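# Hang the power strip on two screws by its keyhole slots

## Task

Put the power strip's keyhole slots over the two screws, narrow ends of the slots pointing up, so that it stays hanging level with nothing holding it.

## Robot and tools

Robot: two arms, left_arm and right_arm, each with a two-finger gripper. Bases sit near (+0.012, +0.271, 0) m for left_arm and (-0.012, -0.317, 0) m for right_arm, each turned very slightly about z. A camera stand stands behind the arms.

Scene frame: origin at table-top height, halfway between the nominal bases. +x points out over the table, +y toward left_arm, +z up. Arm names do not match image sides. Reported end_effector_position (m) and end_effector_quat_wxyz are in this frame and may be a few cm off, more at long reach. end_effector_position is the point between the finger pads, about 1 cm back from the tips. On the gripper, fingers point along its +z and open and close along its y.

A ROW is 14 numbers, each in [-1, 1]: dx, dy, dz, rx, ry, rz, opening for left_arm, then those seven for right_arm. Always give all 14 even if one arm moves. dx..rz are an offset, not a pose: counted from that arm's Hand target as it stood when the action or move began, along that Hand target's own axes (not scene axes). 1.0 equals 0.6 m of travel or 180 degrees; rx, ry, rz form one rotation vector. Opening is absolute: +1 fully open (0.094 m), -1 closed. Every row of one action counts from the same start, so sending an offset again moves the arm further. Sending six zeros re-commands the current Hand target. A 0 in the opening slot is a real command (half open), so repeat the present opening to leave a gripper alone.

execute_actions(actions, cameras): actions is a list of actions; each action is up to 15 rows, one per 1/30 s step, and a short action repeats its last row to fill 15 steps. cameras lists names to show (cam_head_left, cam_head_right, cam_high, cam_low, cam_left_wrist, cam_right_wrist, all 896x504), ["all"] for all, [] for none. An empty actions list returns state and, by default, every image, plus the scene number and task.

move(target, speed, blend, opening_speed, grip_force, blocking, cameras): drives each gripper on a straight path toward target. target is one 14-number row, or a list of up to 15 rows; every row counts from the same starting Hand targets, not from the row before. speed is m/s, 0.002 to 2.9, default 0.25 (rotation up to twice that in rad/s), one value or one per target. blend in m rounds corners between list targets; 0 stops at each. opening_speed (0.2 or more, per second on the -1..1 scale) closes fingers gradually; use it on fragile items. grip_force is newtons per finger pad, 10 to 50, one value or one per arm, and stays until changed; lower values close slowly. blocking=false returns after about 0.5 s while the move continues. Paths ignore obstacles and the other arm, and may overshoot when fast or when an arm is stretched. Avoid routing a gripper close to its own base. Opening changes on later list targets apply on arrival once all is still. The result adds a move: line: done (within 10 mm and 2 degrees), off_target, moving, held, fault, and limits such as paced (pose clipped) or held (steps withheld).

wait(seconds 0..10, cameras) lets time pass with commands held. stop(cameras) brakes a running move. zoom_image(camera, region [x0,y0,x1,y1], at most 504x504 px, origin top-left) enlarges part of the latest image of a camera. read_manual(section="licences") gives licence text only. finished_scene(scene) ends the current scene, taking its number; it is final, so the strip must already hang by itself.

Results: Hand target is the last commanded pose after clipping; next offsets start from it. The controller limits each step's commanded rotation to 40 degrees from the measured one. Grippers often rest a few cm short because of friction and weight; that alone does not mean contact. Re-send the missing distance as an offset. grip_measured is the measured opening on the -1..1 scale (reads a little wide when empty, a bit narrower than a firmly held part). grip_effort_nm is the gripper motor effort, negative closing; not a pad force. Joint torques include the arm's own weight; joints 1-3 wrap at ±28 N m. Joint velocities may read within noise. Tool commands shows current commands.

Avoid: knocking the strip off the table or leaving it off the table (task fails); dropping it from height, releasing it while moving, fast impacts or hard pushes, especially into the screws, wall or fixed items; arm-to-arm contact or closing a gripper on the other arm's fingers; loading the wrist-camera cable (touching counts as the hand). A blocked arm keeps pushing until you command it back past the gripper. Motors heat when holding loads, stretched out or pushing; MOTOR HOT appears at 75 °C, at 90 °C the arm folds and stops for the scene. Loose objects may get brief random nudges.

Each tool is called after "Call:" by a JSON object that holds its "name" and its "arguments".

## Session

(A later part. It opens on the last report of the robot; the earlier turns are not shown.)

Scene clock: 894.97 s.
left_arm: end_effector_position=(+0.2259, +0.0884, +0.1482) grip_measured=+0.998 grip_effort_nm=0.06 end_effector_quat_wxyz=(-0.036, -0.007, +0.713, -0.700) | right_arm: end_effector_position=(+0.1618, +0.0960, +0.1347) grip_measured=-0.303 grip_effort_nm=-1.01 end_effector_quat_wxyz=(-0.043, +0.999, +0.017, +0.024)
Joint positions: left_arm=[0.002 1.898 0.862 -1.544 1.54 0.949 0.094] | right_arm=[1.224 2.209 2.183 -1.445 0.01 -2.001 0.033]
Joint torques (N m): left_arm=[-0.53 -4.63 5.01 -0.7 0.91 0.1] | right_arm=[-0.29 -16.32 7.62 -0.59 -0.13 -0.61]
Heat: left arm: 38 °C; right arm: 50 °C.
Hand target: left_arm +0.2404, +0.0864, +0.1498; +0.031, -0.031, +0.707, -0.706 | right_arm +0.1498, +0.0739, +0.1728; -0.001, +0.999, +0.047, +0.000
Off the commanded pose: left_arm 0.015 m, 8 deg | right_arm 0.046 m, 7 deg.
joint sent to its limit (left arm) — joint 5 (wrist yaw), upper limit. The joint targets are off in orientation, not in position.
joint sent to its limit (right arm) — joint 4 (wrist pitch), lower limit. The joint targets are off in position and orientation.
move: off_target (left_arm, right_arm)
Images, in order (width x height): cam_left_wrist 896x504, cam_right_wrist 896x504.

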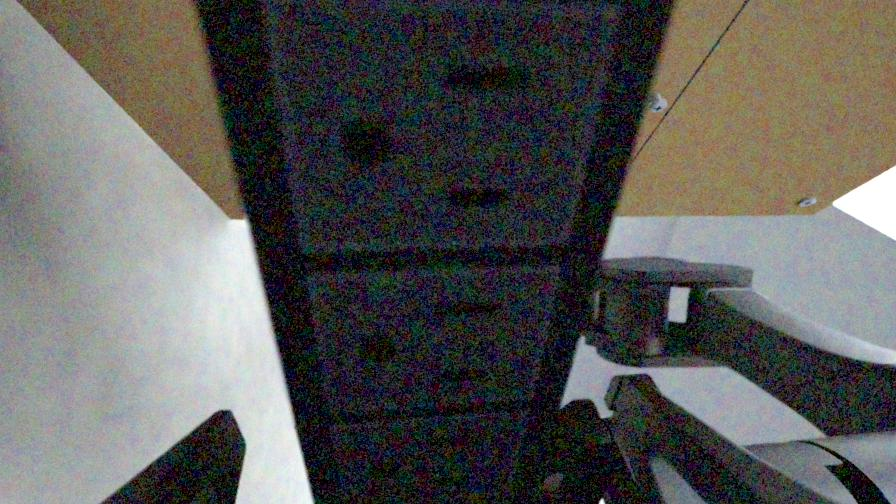

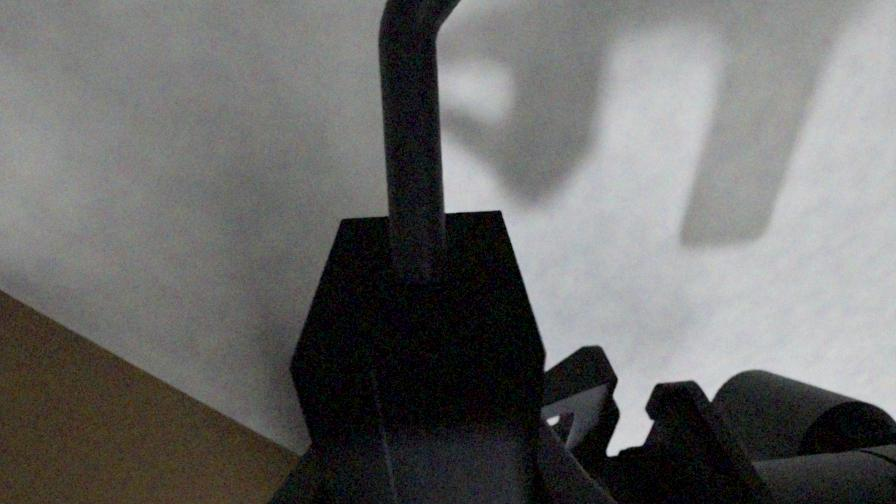

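Call:
{"name": "move", "arguments": {"target": [0.012,0.004,0.0,0,0,0,-0.45,0,0,0,0,0,0,-0.55], "speed": 0.06, "opening_speed": 0.5, "cameras": ["cam_left_wrist","cam_right_wrist"]}}

Scene clock: 904.00 s.
left_arm: end_effector_position=(+0.2283, +0.0867, +0.1449) grip_measured=-0.072 grip_effort_nm=-1.05 end_effector_quat_wxyz=(-0.027, +0.003, +0.712, -0.702) | right_arm: end_effector_position=(+0.1615, +0.0936, +0.1345) grip_measured=-0.303 grip_effort_nm=-1.01 end_effector_quat_wxyz=(-0.039, +0.999, +0.017, +0.023)
Joint positions: left_arm=[-0.006 1.898 0.862 -1.48 1.547 0.912 0.044] | right_arm=[1.223 2.209 2.183 -1.454 0.01 -2.003 0.033]
Joint torques (N m): left_arm=[-0.29 -6.13 2.54 -0.71 0.84 -0.04] | right_arm=[-0.14 -16.38 7.53 -0.52 -0.12 -0.6]
Heat: left arm: 38 °C; right arm: 51 °C.
Hand target: left_arm +0.2332, +0.0858, +0.1474; +0.031, -0.031, +0.707, -0.706 | right_arm +0.1498, +0.0738, +0.1728; -0.001, +0.999, +0.047, +0.000
Off the commanded pose: left_arm 0.006 m, 8 deg | right_arm 0.045 m, 6 deg.
joint sent to its limit (left arm) — joint 5 (wrist yaw), upper limit. The joint targets are off in orientation, not in position.
joint sent to its limit (right arm) — joint 4 (wrist pitch), lower limit. The joint targets are off in position and orientation.
move: off_target (left_arm, right_arm)
Images, in order (width x height): cam_left_wrist 896x504, cam_right_wrist 896x504.

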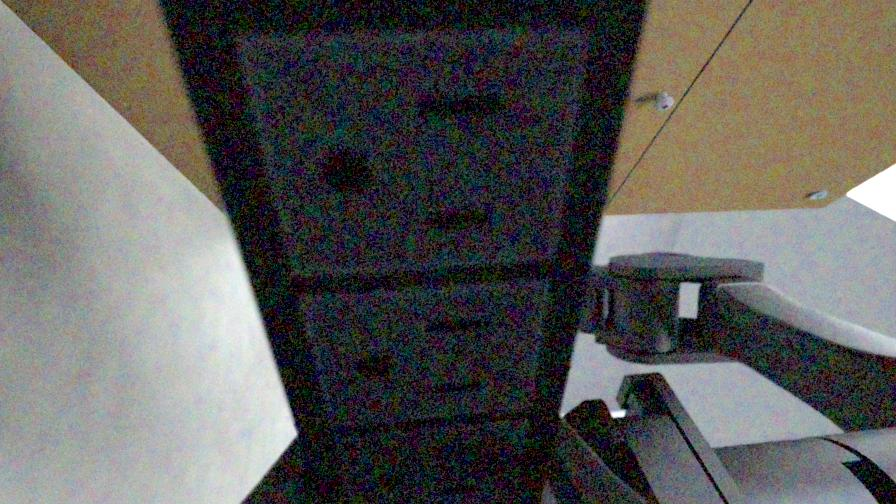

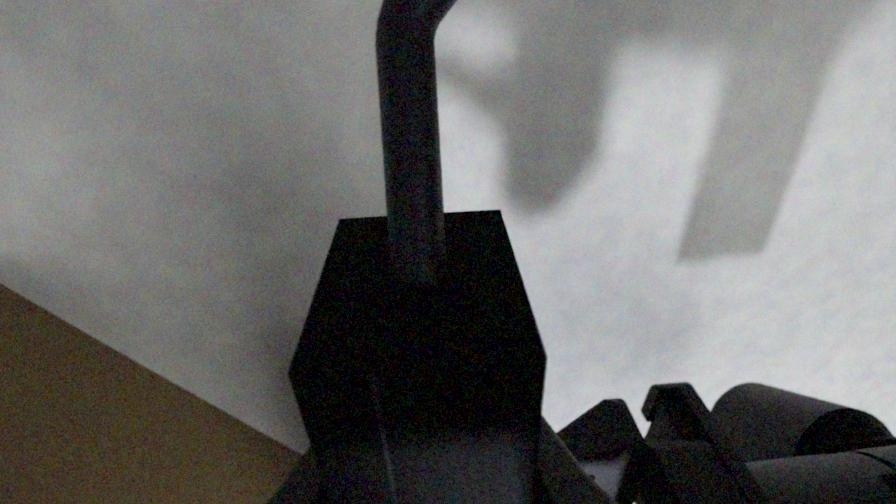

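Call:
{"name": "move", "arguments": {"target": [[0,0,0,0,0,0,-0.45,0.018,-0.028,0.02,0,0,0,-0.55],[0,0,0,0,0,0,-0.45,0.018,-0.028,0.02,0,0,0,0.3]], "speed": 0.05, "cameras": ["cam_right_wrist"]}}

Scene clock: 911.57 s.
left_arm: end_effector_position=(+0.2323, +0.0886, +0.1436) grip_measured=-0.088 grip_effort_nm=-1.05 end_effector_quat_wxyz=(-0.014, +0.004, +0.710, -0.704) | right_arm: end_effector_position=(+0.1615, +0.0917, +0.1454) grip_measured=+0.298 grip_effort_nm=0.13 end_effector_quat_wxyz=(-0.032, +0.998, +0.040, +0.021)
Joint positions: left_arm=[0.003 1.898 0.859 -1.446 1.557 0.901 0.043] | right_arm=[1.221 2.235 2.272 -1.531 0.01 -2.05 0.061]
Joint torques (N m): left_arm=[-0.34 -6.41 2.76 -0.93 0.74 -0.06] | right_arm=[-0.23 -11.95 7.32 0.18 -0.12 -0.1]
Heat: left arm: 38 °C; right arm: 51 °C.
Hand target: left_arm +0.2332, +0.0858, +0.1474; +0.031, -0.031, +0.707, -0.706 | right_arm +0.1590, +0.0917, +0.1609; -0.001, +0.999, +0.047, +0.000
Off the commanded pose: left_arm 0.005 m, 7 deg | right_arm 0.016 m, 4 deg.
joint sent to its limit (left arm) — joint 5 (wrist yaw), upper limit. The joint targets are off in orientation, not in position.
joint sent to its limit (right arm) — joint 4 (wrist pitch), lower limit. The joint targets are off in position and orientation.
move: off_target (left_arm, right_arm); target 2's new opening was sent with right_arm's hand 0.022 m and 6 deg from that target
Images, in order (width x height): cam_right_wrist 896x504.

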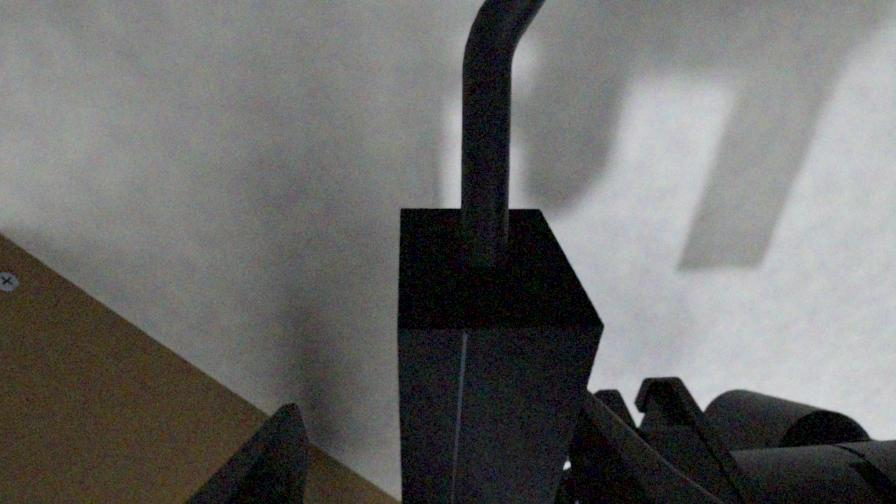

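Call:
{"name": "move", "arguments": {"target": [[0,0,0,0,0,0,-0.45,0,0,-0.12,0,0,0,0.4],[0,0,0,0,0,0,-0.45,-0.1545,0.2065,-0.298,0.42,0.323,0.324,0.0]], "speed": 0.2, "blend": [0.02,0], "cameras": ["cam_right_wrist","cam_left_wrist","cam_head_left"]}}

Scene clock: 931.63 s.
left_arm: end_effector_position=(+0.2324, +0.0886, +0.1435) grip_measured=-0.088 grip_effort_nm=-1.05 end_effector_quat_wxyz=(-0.013, +0.005, +0.710, -0.704) | right_arm: end_effector_position=(+0.0770, -0.0373, +0.3321) grip_measured=+0.002 grip_effort_nm=-0.09 end_effector_quat_wxyz=(+0.567, -0.604, +0.389, -0.403)
Joint positions: left_arm=[0.003 1.898 0.859 -1.443 1.557 0.901 0.043] | right_arm=[1.968 1.208 1.057 -0.636 1.524 -0.831 0.047]
Joint torques (N m): left_arm=[-0.35 -6.37 2.73 -0.91 0.77 -0.09] | right_arm=[0.42 -2.52 5.57 1.4 0.93 0.27]
Heat: left arm: 38 °C; right arm: 45 °C.
Hand target: left_arm +0.2332, +0.0858, +0.1474; +0.031, -0.031, +0.707, -0.706 | right_arm +0.0783, -0.0407, +0.3395; +0.580, -0.580, +0.406, -0.404
Off the commanded pose: left_arm 0.005 m, 7 deg | right_arm 0.008 m, 4 deg.
joint sent to its limit (left arm) — joint 5 (wrist yaw), upper limit. The joint targets are off in orientation, not in position.
move: off_target (left_arm, right_arm); target 2's new opening was sent with right_arm's hand 0.008 m and 4 deg from that target
Images, in order (width x height): cam_head_left 896x504, cam_left_wrist 896x504, cam_right_wrist 896x504.

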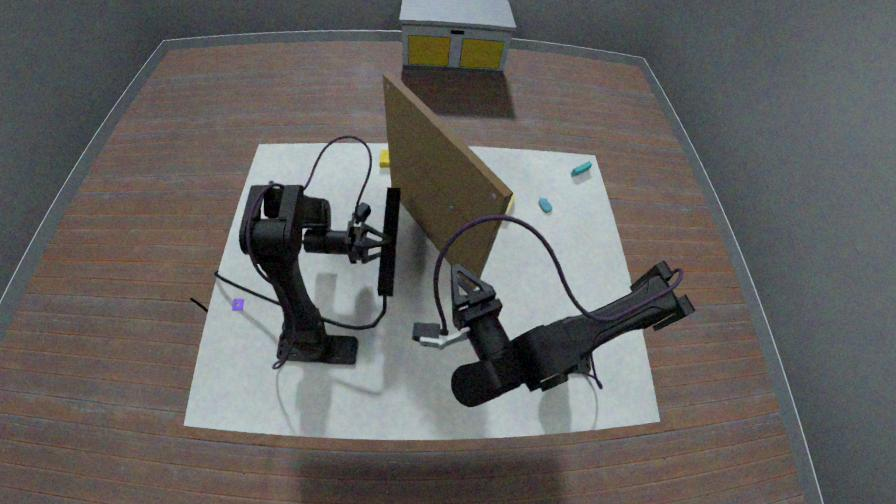

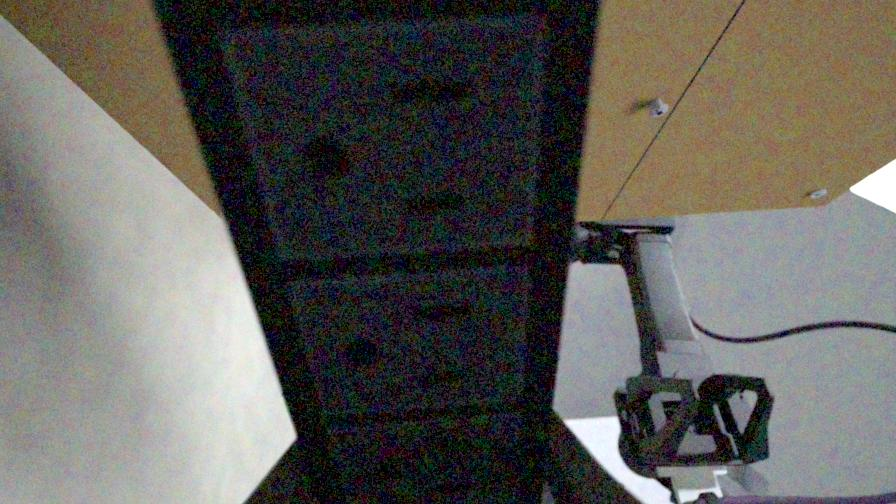

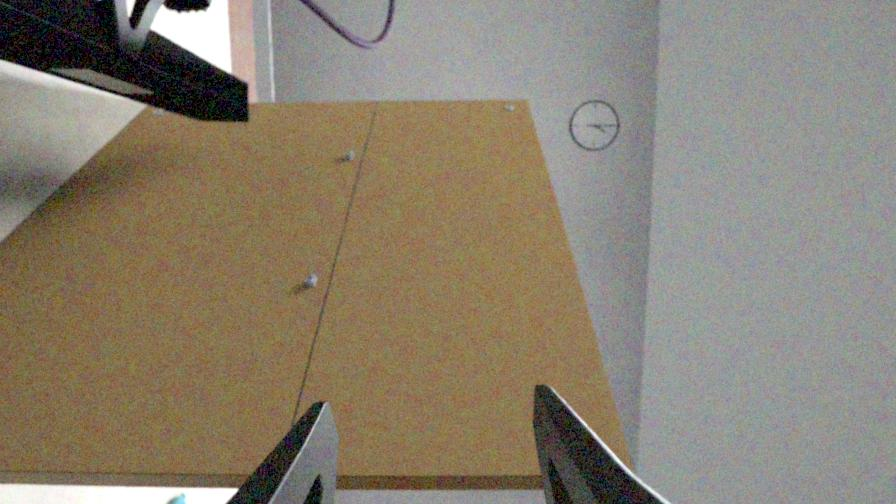

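Call:
{"name": "move", "arguments": {"target": [[0.0,-0.1,-0.03,0,-0.04,0,-0.45,0,0,0,0,0,0,0],[-0.0535,-0.2215,0.02,0,-0.139,0,-0.45,0,0,0,0,0,0,0]], "speed": 0.12, "blend": [0.02,0], "cameras": ["cam_right_wrist","cam_left_wrist","cam_head_left"]}}

Scene clock: 954.23 s.
left_arm: end_effector_position=(+0.2669, +0.0803, +0.2557) grip_measured=-0.088 grip_effort_nm=-1.05 end_effector_quat_wxyz=(+0.154, -0.213, +0.705, -0.659) | right_arm: end_effector_position=(+0.0770, -0.0373, +0.3321) grip_measured=+0.002 grip_effort_nm=-0.09 end_effector_quat_wxyz=(+0.567, -0.604, +0.389, -0.403)
Joint positions: left_arm=[-0.198 0.872 0.468 0.281 0.828 -1.544 0.043] | right_arm=[1.968 1.208 1.057 -0.636 1.524 -0.83 0.047]
Joint torques (N m): left_arm=[-1.06 -2.39 7.31 2.5 -0.13 -0.27] | right_arm=[0.54 -2.5 5.57 1.39 0.93 0.28]
Heat: left arm: 38 °C; right arm: 39 °C.
Hand target: left_arm +0.2662, +0.0765, +0.2803; +0.184, -0.183, +0.683, -0.683 | right_arm +0.0783, -0.0407, +0.3395; +0.580, -0.580, +0.406, -0.404
Off the commanded pose: left_arm 0.025 m, 6 deg | right_arm 0.008 m, 4 deg.
move: off_target (left_arm, right_arm)
Images, in order (width x height): cam_head_left 896x504, cam_left_wrist 896x504, cam_right_wrist 896x504.

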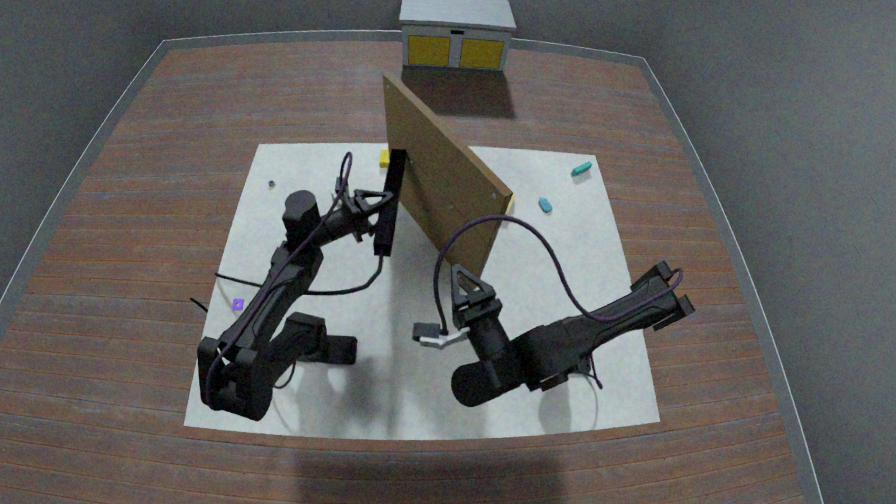

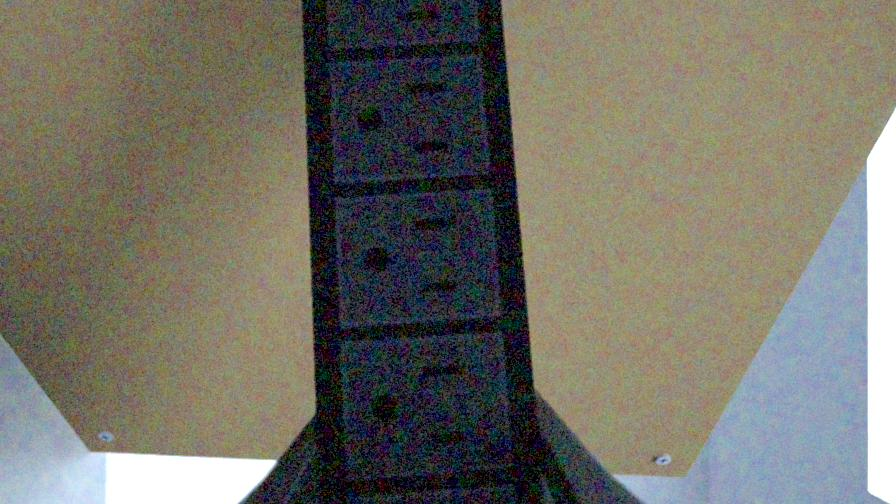

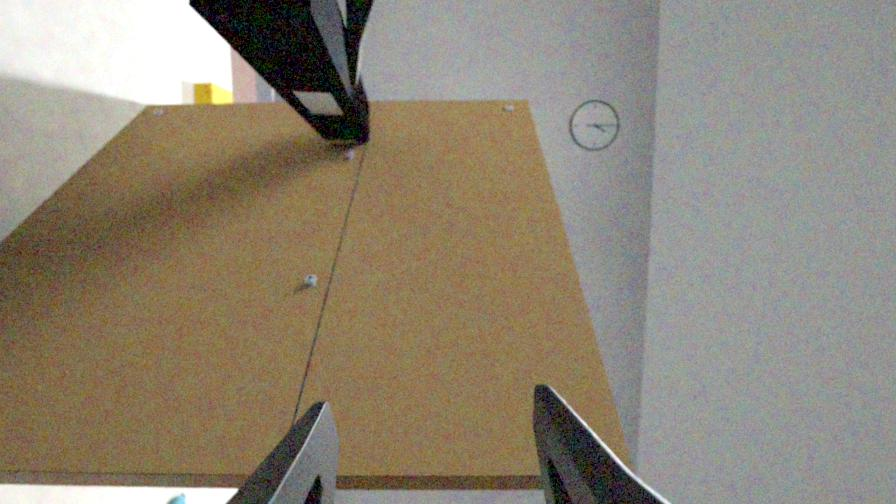

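Call:
{"name": "zoom_image", "arguments": {"camera": "cam_right_wrist", "region": [180, 0, 400, 160]}}

Call:
{"name": "zoom_image", "arguments": {"camera": "cam_head_left", "region": [350, 120, 450, 270]}}

Scaled by 2.291.

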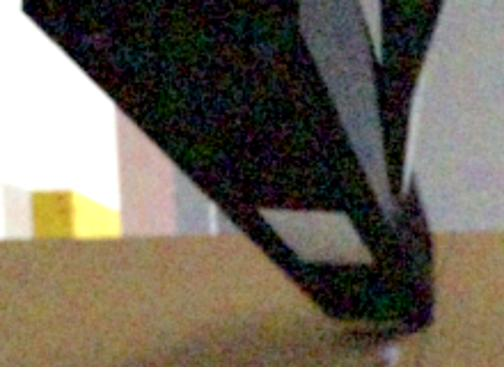

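Scaled by 3.360.

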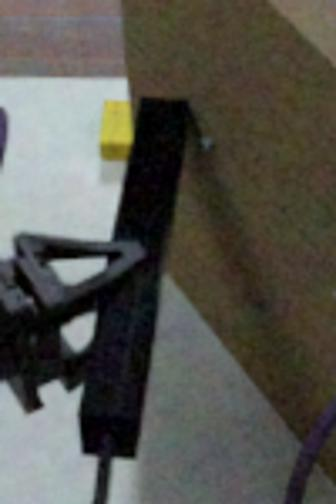

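Call:
{"name": "move", "arguments": {"target": [0.0,0.0,-0.1,0,0,0,-0.45,0,0,0,0,0,0,0], "speed": 0.08, "cameras": ["cam_right_wrist","cam_left_wrist","cam_head_left","cam_high"]}}

Scene clock: 976.07 s.
left_arm: end_effector_position=(+0.2409, +0.1282, +0.2788) grip_measured=-0.088 grip_effort_nm=-1.05 end_effector_quat_wxyz=(+0.187, -0.182, +0.684, -0.681) | right_arm: end_effector_position=(+0.0770, -0.0373, +0.3321) grip_measured=+0.002 grip_effort_nm=-0.09 end_effector_quat_wxyz=(+0.567, -0.604, +0.389, -0.403)
Joint positions: left_arm=[0.103 0.688 0.422 0.261 1.127 -1.558 0.043] | right_arm=[1.968 1.208 1.057 -0.636 1.524 -0.83 0.047]
Joint torques (N m): left_arm=[0.59 -1.84 6.89 1 0.13 -0.14] | right_arm=[0.55 -2.51 5.82 1.38 0.95 0.28]
Heat: left arm: 38 °C; right arm: 35 °C.
Hand target: left_arm +0.2361, +0.1284, +0.2803; +0.184, -0.183, +0.683, -0.683 | right_arm +0.0783, -0.0407, +0.3395; +0.580, -0.580, +0.406, -0.404
Off the commanded pose: left_arm 0.005 m, 0 deg | right_arm 0.008 m, 4 deg.
move: off_target (right_arm)
Images, in order (width x height): cam_head_left 896x504, cam_high 896x504, cam_left_wrist 896x504, cam_right_wrist 896x504.

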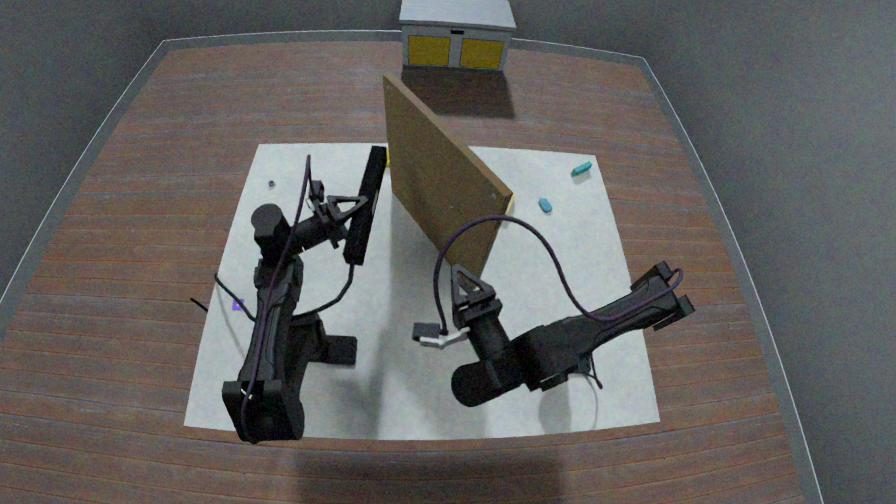

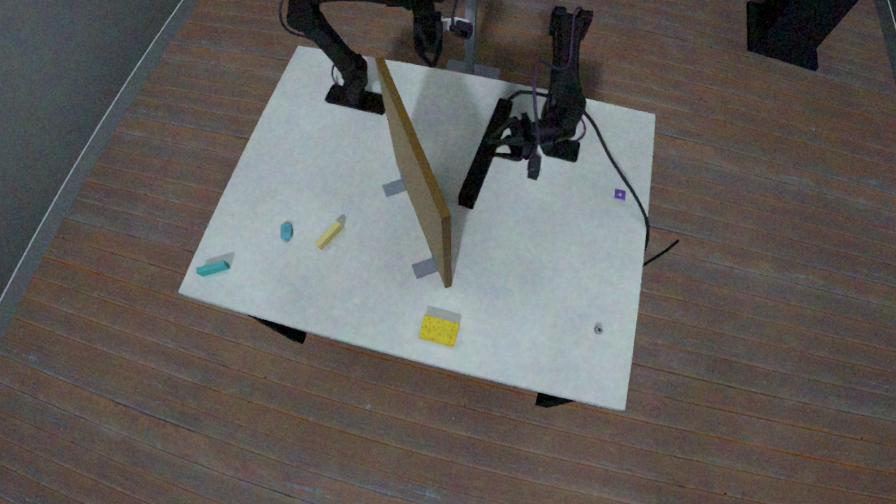

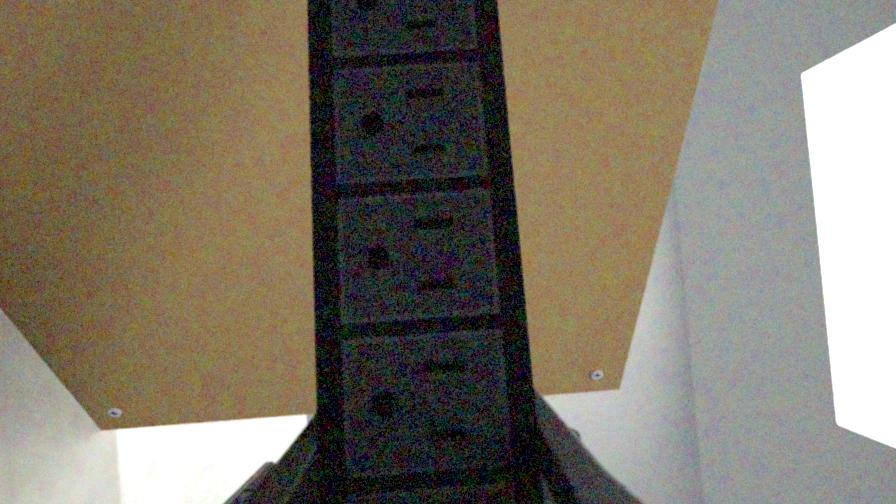

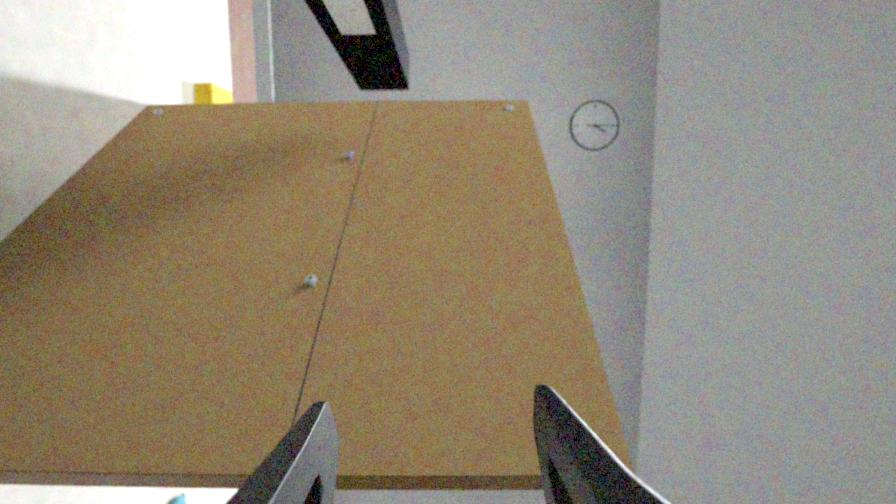

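Call:
{"name": "move", "arguments": {"target": [[0.0,-0.04,0.0,0,0,0,-0.45,0,0,0,0,0,0,0],[-0.012,-0.04,0.215,0,0,0,-0.45,0,0,0,0,0,0,0]], "speed": [0.08,0.05], "cameras": ["cam_right_wrist","cam_left_wrist","cam_head_left"]}}

Scene clock: 996.90 s.
left_arm: end_effector_position=(+0.3018, +0.0375, +0.2462) grip_measured=-0.088 grip_effort_nm=-1.05 end_effector_quat_wxyz=(+0.147, -0.246, +0.720, -0.632) | right_arm: end_effector_position=(+0.0770, -0.0373, +0.3321) grip_measured=+0.002 grip_effort_nm=-0.09 end_effector_quat_wxyz=(+0.567, -0.604, +0.389, -0.403)
Joint positions: left_arm=[-0.386 1.098 0.593 0.313 0.6 -1.563 0.043] | right_arm=[1.968 1.208 1.057 -0.636 1.524 -0.83 0.047]
Joint torques (N m): left_arm=[-1.66 -2.35 12.82 2.82 0.25 -0.05] | right_arm=[0.38 -2.52 5.71 1.39 0.95 0.24]
Heat: left arm: 40 °C; right arm: 34 °C.
Hand target: left_arm +0.3070, +0.0204, +0.3043; +0.184, -0.183, +0.683, -0.683 | right_arm +0.0783, -0.0407, +0.3395; +0.580, -0.580, +0.406, -0.404
Off the commanded pose: left_arm 0.061 m, 11 deg | right_arm 0.008 m, 4 deg.
move: off_target (left_arm, right_arm)
Images, in order (width x height): cam_head_left 896x504, cam_left_wrist 896x504, cam_right_wrist 896x504.

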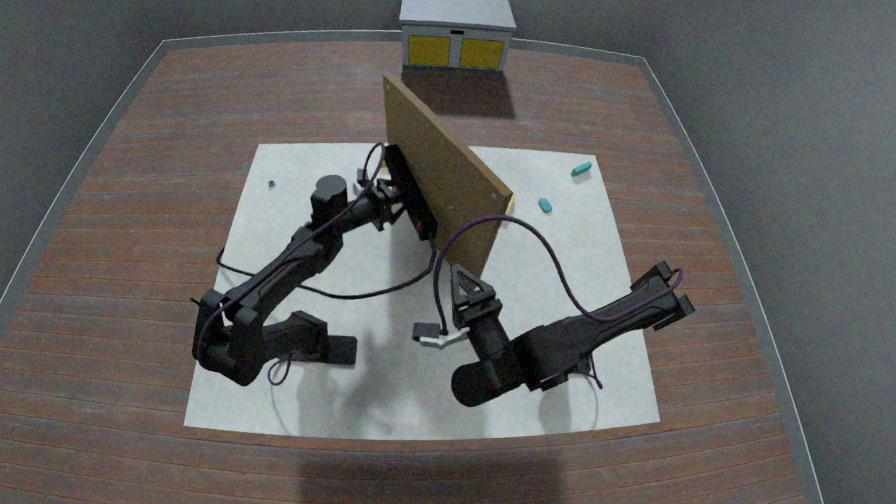

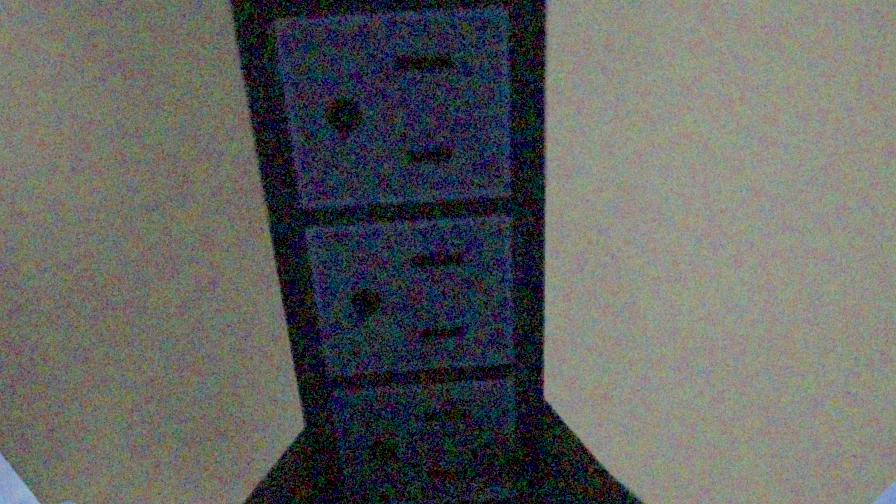

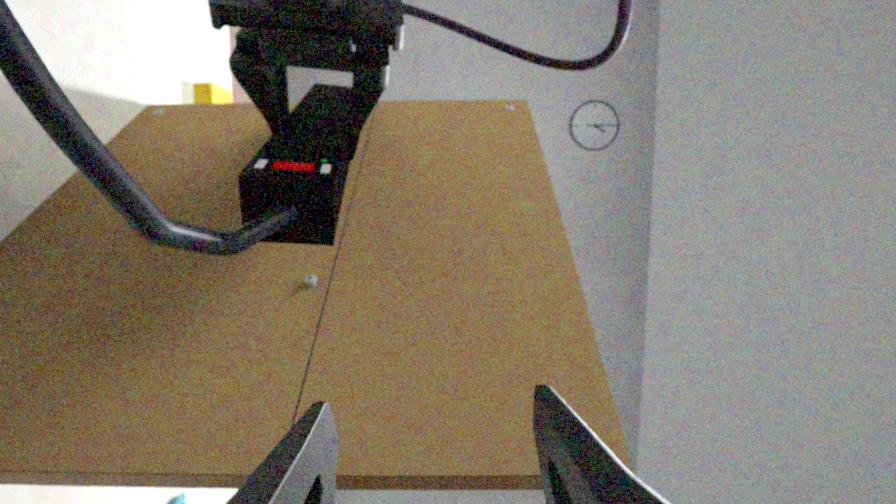

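Call:
{"name": "move", "arguments": {"target": [[0.0,0.0,-0.06,0,0,0,-0.45,0,0,0,0,0,0,0],[0.0,-0.06,-0.06,0,0,0,-0.45,0,0,0,0,0,0,0]], "speed": 0.06, "cameras": ["cam_right_wrist","cam_left_wrist"]}}

Scene clock: 1045.53 s.
left_arm: end_effector_position=(+0.2936, +0.0501, +0.3062) grip_measured=-0.088 grip_effort_nm=-1.05 end_effector_quat_wxyz=(+0.167, -0.202, +0.699, -0.666) | right_arm: end_effector_position=(+0.0770, -0.0373, +0.3321) grip_measured=+0.002 grip_effort_nm=-0.09 end_effector_quat_wxyz=(+0.567, -0.604, +0.389, -0.403)
Joint positions: left_arm=[-0.317 1.013 0.692 0.245 0.707 -1.557 0.043] | right_arm=[1.968 1.208 1.057 -0.636 1.524 -0.83 0.047]
Joint torques (N m): left_arm=[0.58 -4.41 11.86 1.36 0.11 -0.16] | right_arm=[0.47 -2.54 5.6 1.39 0.95 0.28]
Heat: left arm: 46 °C; right arm: 32 °C.
Hand target: left_arm +0.2889, +0.0515, +0.3402; +0.184, -0.183, +0.683, -0.683 | right_arm +0.0783, -0.0407, +0.3395; +0.580, -0.580, +0.406, -0.404
Off the commanded pose: left_arm 0.034 m, 4 deg | right_arm 0.008 m, 4 deg.
move: off_target (left_arm, right_arm)
Images, in order (width x height): cam_left_wrist 896x504, cam_right_wrist 896x504.

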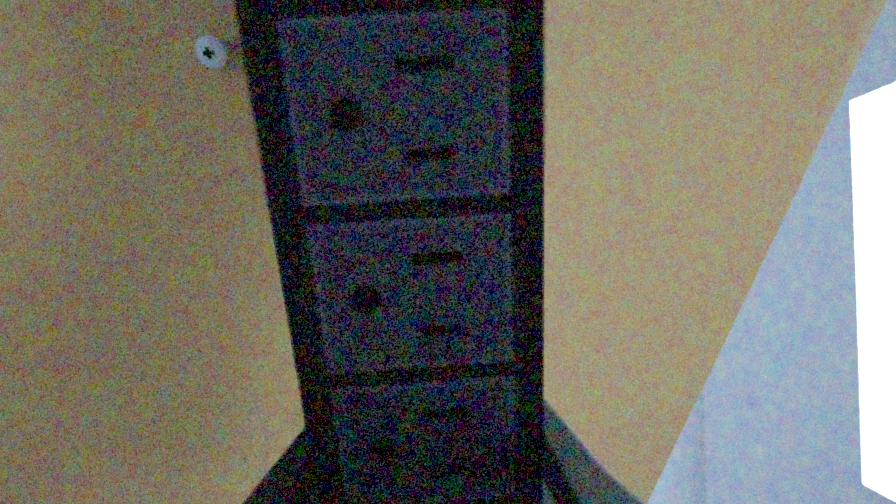

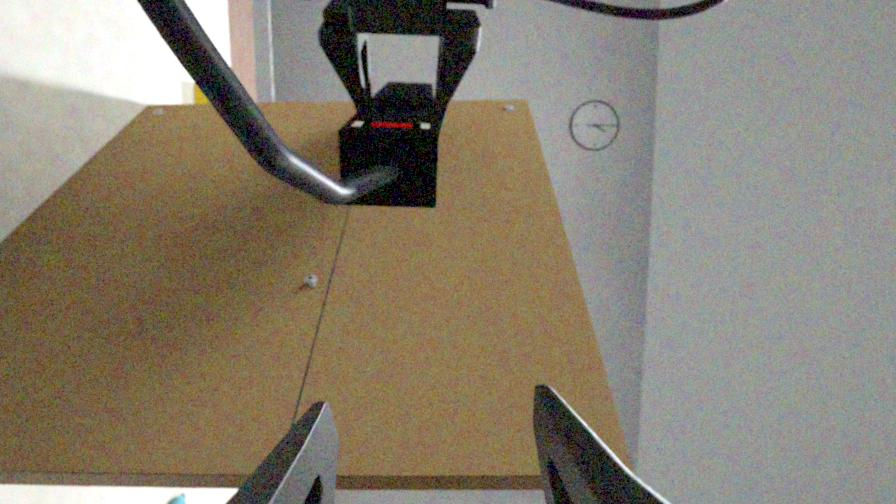

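Call:
{"name": "move", "arguments": {"target": [[0.0665,0.0,0.0035,0,0,0,-0.45,0,0,0,0,0,0,0],[0.0535,0,0.1045,0,0,0,-0.45,0,0,0,0,0,0,0]], "speed": [0.08,0.04], "blend": [0.01,0], "cameras": ["cam_right_wrist","cam_left_wrist"]}}

Scene clock: 1056.73 s.
left_arm: end_effector_position=(+0.2949, -0.0033, +0.2900) grip_measured=-0.088 grip_effort_nm=-1.05 end_effector_quat_wxyz=(+0.170, -0.225, +0.720, -0.634) | right_arm: end_effector_position=(+0.0770, -0.0373, +0.3321) grip_measured=+0.002 grip_effort_nm=-0.09 end_effector_quat_wxyz=(+0.567, -0.604, +0.389, -0.403)
Joint positions: left_arm=[-0.57 1.118 0.756 0.211 0.413 -1.55 0.043] | right_arm=[1.968 1.208 1.057 -0.636 1.524 -0.83 0.047]
Joint torques (N m): left_arm=[-1.39 -2.62 12.21 2.59 0.29 -0.23] | right_arm=[0.49 -2.37 5.65 1.37 0.95 0.27]
Heat: left arm: 44 °C; right arm: 32 °C.
Hand target: left_arm +0.2926, -0.0188, +0.3402; +0.184, -0.183, +0.683, -0.683 | right_arm +0.0783, -0.0407, +0.3395; +0.580, -0.580, +0.406, -0.404
Off the commanded pose: left_arm 0.053 m, 9 deg | right_arm 0.008 m, 4 deg.
move: off_target (left_arm, right_arm)
Images, in order (width x height): cam_left_wrist 896x504, cam_right_wrist 896x504.

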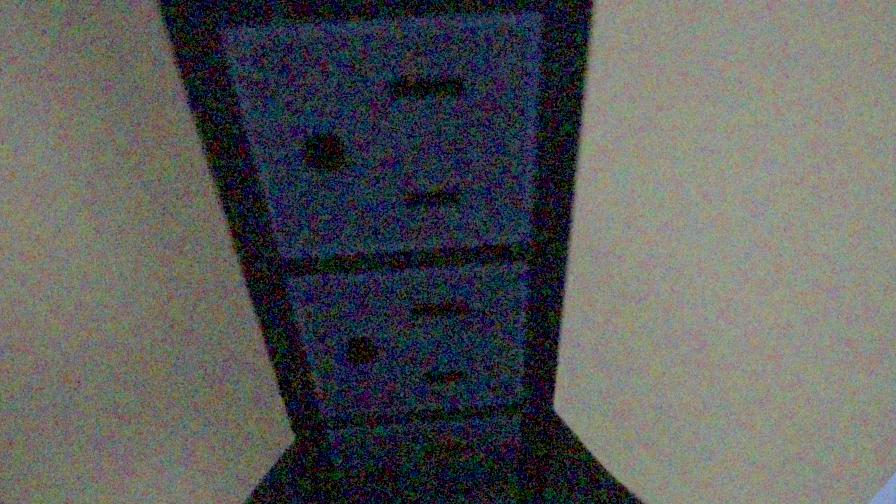

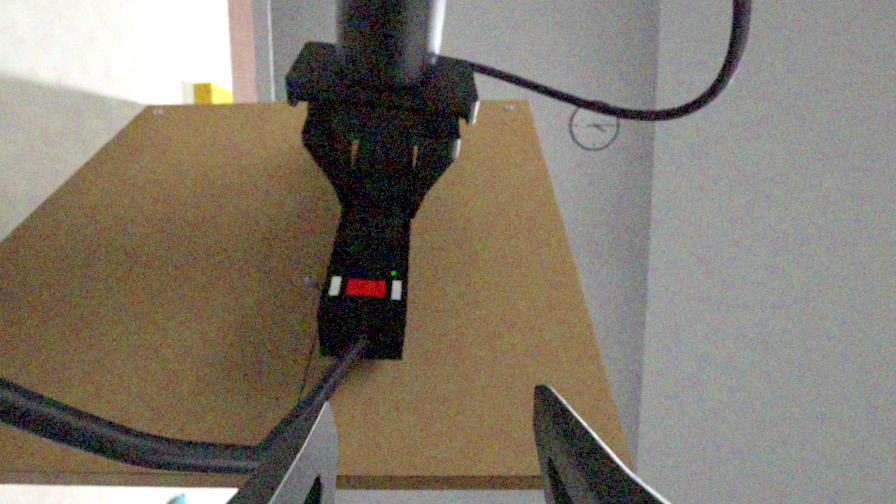

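Call:
{"name": "move", "arguments": {"target": [[0.0,0.0,-0.04,0.03,0,0.012,-0.45,0,0,0,0,0,0,0],[0.024,0,-0.03,0.03,0,0.012,-0.45,0,0,0,0,0,0,0]], "speed": [0.05,0.05], "cameras": ["cam_right_wrist","cam_left_wrist"]}}

Scene clock: 1123.43 s.
left_arm: end_effector_position=(+0.2828, -0.0080, +0.3024) grip_measured=-0.088 grip_effort_nm=-1.05 end_effector_quat_wxyz=(+0.189, -0.194, +0.694, -0.668) | right_arm: end_effector_position=(+0.0770, -0.0373, +0.3321) grip_measured=+0.002 grip_effort_nm=-0.09 end_effector_quat_wxyz=(+0.567, -0.604, +0.389, -0.403)
Joint positions: left_arm=[-0.603 1.089 0.687 0.361 0.402 -1.551 0.043] | right_arm=[1.968 1.208 1.057 -0.636 1.524 -0.83 0.047]
Joint torques (N m): left_arm=[-1.21 -5.34 7.34 2.68 0.07 -0.27] | right_arm=[0.49 -2.58 5.68 1.4 0.95 0.29]
Heat: left arm: 47 °C; right arm: 32 °C.
Hand target: left_arm +0.2711, -0.0105, +0.3402; +0.205, -0.162, +0.654, -0.710 | right_arm +0.0783, -0.0407, +0.3395; +0.580, -0.580, +0.406, -0.404
Off the commanded pose: left_arm 0.040 m, 8 deg | right_arm 0.008 m, 4 deg.
move: off_target (left_arm, right_arm)
Images, in order (width x height): cam_left_wrist 896x504, cam_right_wrist 896x504.

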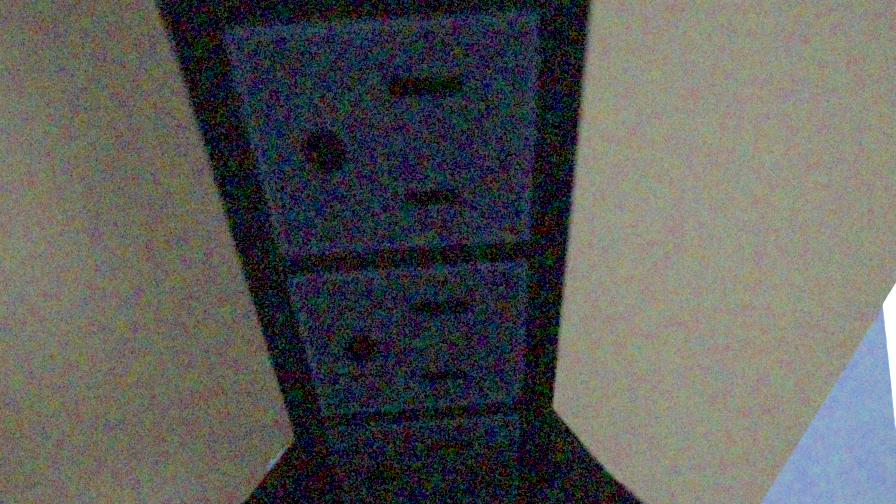

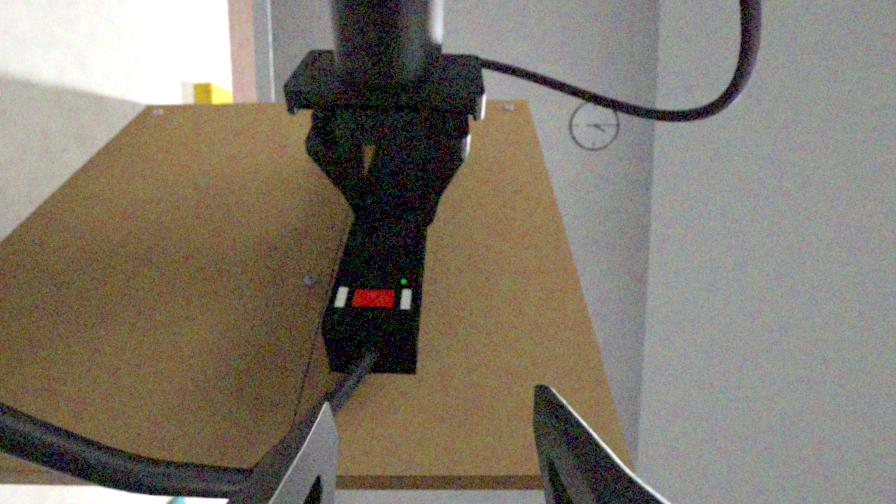

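Call:
{"name": "move", "arguments": {"target": [0.0047,0.0943,-0.0278,0,0,0,-0.45,0,0,0,0,0,0,0], "speed": 0.05, "cameras": ["cam_right_wrist"]}}

Call:
{"name": "zoom_image", "arguments": {"camera": "cam_right_wrist", "region": [260, 240, 440, 400]}}

Scene clock: 1140.97 s.
left_arm: end_effector_position=(+0.2681, +0.0005, +0.2527) grip_measured=-0.088 grip_effort_nm=-1.05 end_effector_quat_wxyz=(+0.191, -0.186, +0.689, -0.674) | right_arm: end_effector_position=(+0.0770, -0.0373, +0.3321) grip_measured=+0.002 grip_effort_nm=-0.09 end_effector_quat_wxyz=(+0.567, -0.604, +0.389, -0.403)
Joint positions: left_arm=[-0.604 1.082 0.458 0.604 0.409 -1.551 0.043] | right_arm=[1.968 1.208 1.057 -0.636 1.524 -0.83 0.047]
Joint torques (N m): left_arm=[0.12 -2.95 7.23 2.69 0.15 -0.21] | right_arm=[0.55 -2.54 5.57 1.38 0.95 0.23]
Heat: left arm: 46 °C; right arm: 32 °C.
Hand target: left_arm +0.2649, -0.0010, +0.2822; +0.205, -0.162, +0.654, -0.710 | right_arm +0.0783, -0.0407, +0.3395; +0.580, -0.580, +0.406, -0.404
Off the commanded pose: left_arm 0.030 m, 7 deg | right_arm 0.008 m, 4 deg.
move: off_target (left_arm, right_arm)
Images, in order (width x height): cam_right_wrist 896x504.

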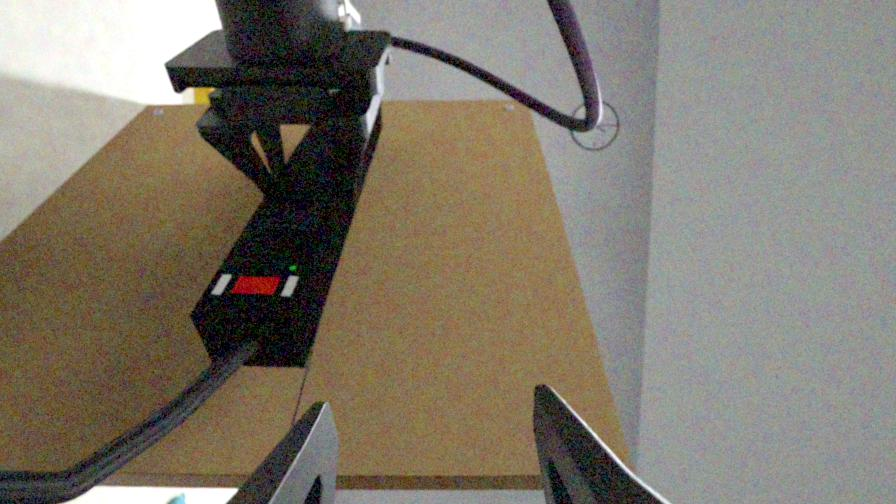

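Scaled by 2.800.

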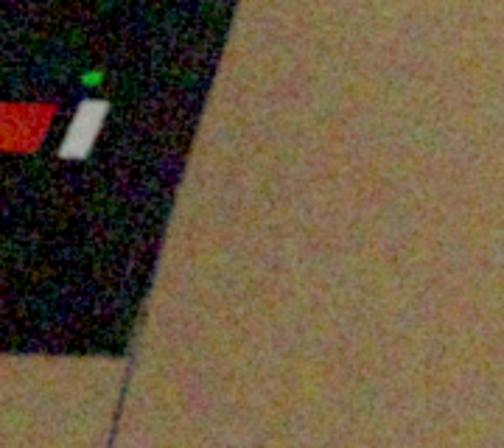

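Call:
{"name": "move", "arguments": {"target": [-0.0127,-0.05,0.004,0,0,0,-0.45,0,0,0,0,0,0,0], "speed": 0.05, "cameras": ["cam_right_wrist"]}}

Scene clock: 1152.37 s.
left_arm: end_effector_position=(+0.2728, +0.0026, +0.2761) grip_measured=-0.088 grip_effort_nm=-1.05 end_effector_quat_wxyz=(+0.198, -0.176, +0.678, -0.686) | right_arm: end_effector_position=(+0.0770, -0.0373, +0.3321) grip_measured=+0.002 grip_effort_nm=-0.09 end_effector_quat_wxyz=(+0.567, -0.604, +0.389, -0.403)
Joint positions: left_arm=[-0.578 1.072 0.512 0.58 0.44 -1.552 0.043] | right_arm=[1.968 1.208 1.057 -0.636 1.524 -0.83 0.047]
Joint torques (N m): left_arm=[0.55 -4.85 11.58 1.5 0.11 -0.31] | right_arm=[0.55 -2.61 5.52 1.38 0.95 0.26]
Heat: left arm: 47 °C; right arm: 32 °C.
Hand target: left_arm +0.2703, +0.0026, +0.3126; +0.205, -0.162, +0.654, -0.710 | right_arm +0.0783, -0.0407, +0.3395; +0.580, -0.580, +0.406, -0.404
Off the commanded pose: left_arm 0.037 m, 4 deg | right_arm 0.008 m, 4 deg.
move: off_target (left_arm, right_arm)
Images, in order (width x height): cam_right_wrist 896x504.

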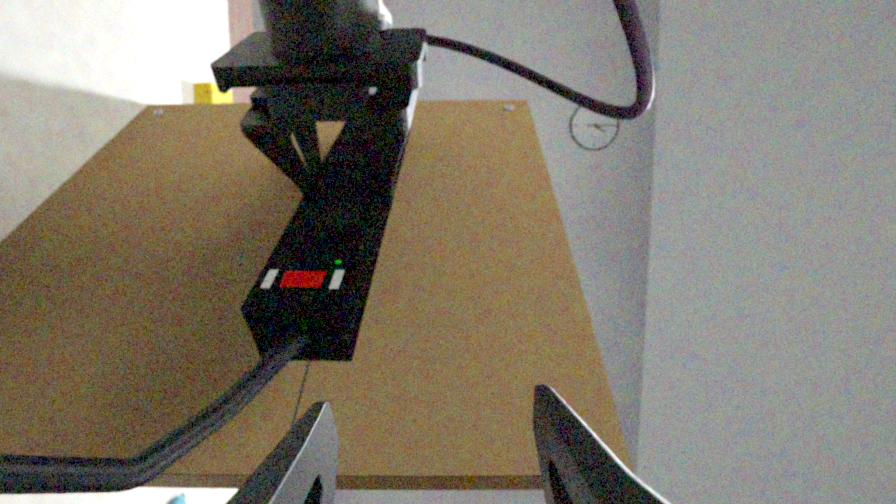

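Call:
{"name": "zoom_image", "arguments": {"camera": "cam_right_wrist", "region": [300, 120, 460, 380]}}

Scaled by 1.938.

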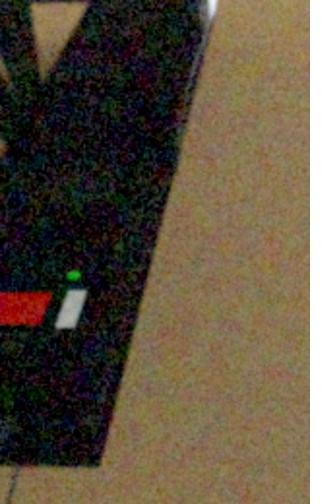

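Call:
{"name": "move", "arguments": {"target": [0,0.002,0.0215,0,0,-0.023,-0.45,0,0,0,0,0,0,0], "speed": 0.03, "cameras": ["cam_right_wrist"]}}

Call:
{"name": "zoom_image", "arguments": {"camera": "cam_right_wrist", "region": [260, 120, 460, 380]}}

Scene clock: 1169.80 s.
left_arm: end_effector_position=(+0.2754, -0.0027, +0.2771) grip_measured=-0.088 grip_effort_nm=-1.05 end_effector_quat_wxyz=(+0.170, -0.198, +0.674, -0.692) | right_arm: end_effector_position=(+0.0770, -0.0373, +0.3321) grip_measured=+0.002 grip_effort_nm=-0.09 end_effector_quat_wxyz=(+0.567, -0.604, +0.389, -0.403)
Joint positions: left_arm=[-0.586 1.098 0.534 0.58 0.44 -1.621 0.043] | right_arm=[1.968 1.208 1.057 -0.636 1.524 -0.83 0.047]
Joint torques (N m): left_arm=[-0.68 -2.78 11.99 1.78 -0.14 -0.3] | right_arm=[0.38 -2.4 5.57 1.39 0.96 0.23]
Heat: left arm: 44 °C; right arm: 32 °C.
Hand target: left_arm +0.2768, -0.0086, +0.3126; +0.179, -0.185, +0.647, -0.717 | right_arm +0.0783, -0.0407, +0.3395; +0.580, -0.580, +0.406, -0.404
Off the commanded pose: left_arm 0.036 m, 5 deg | right_arm 0.008 m, 4 deg.
move: off_target (left_arm, right_arm)
Images, in order (width x height): cam_right_wrist 896x504.

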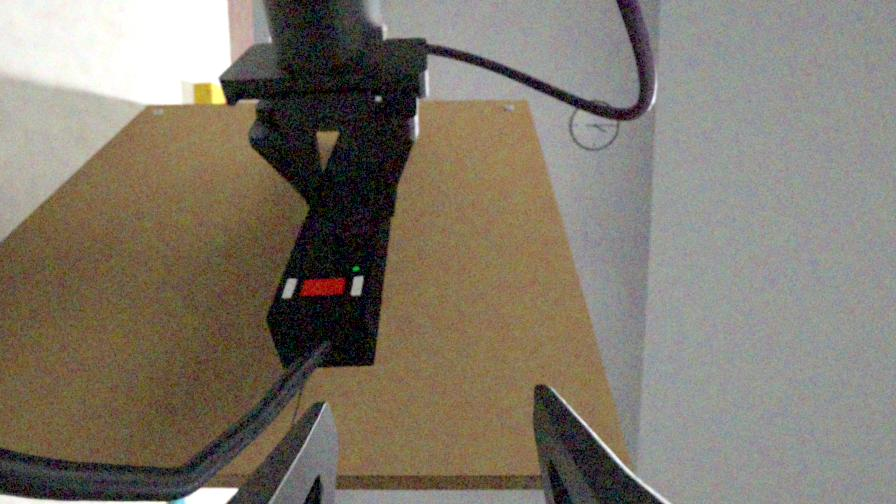

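Scaled by 1.938.

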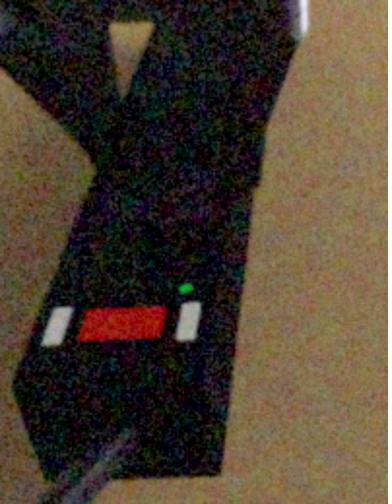

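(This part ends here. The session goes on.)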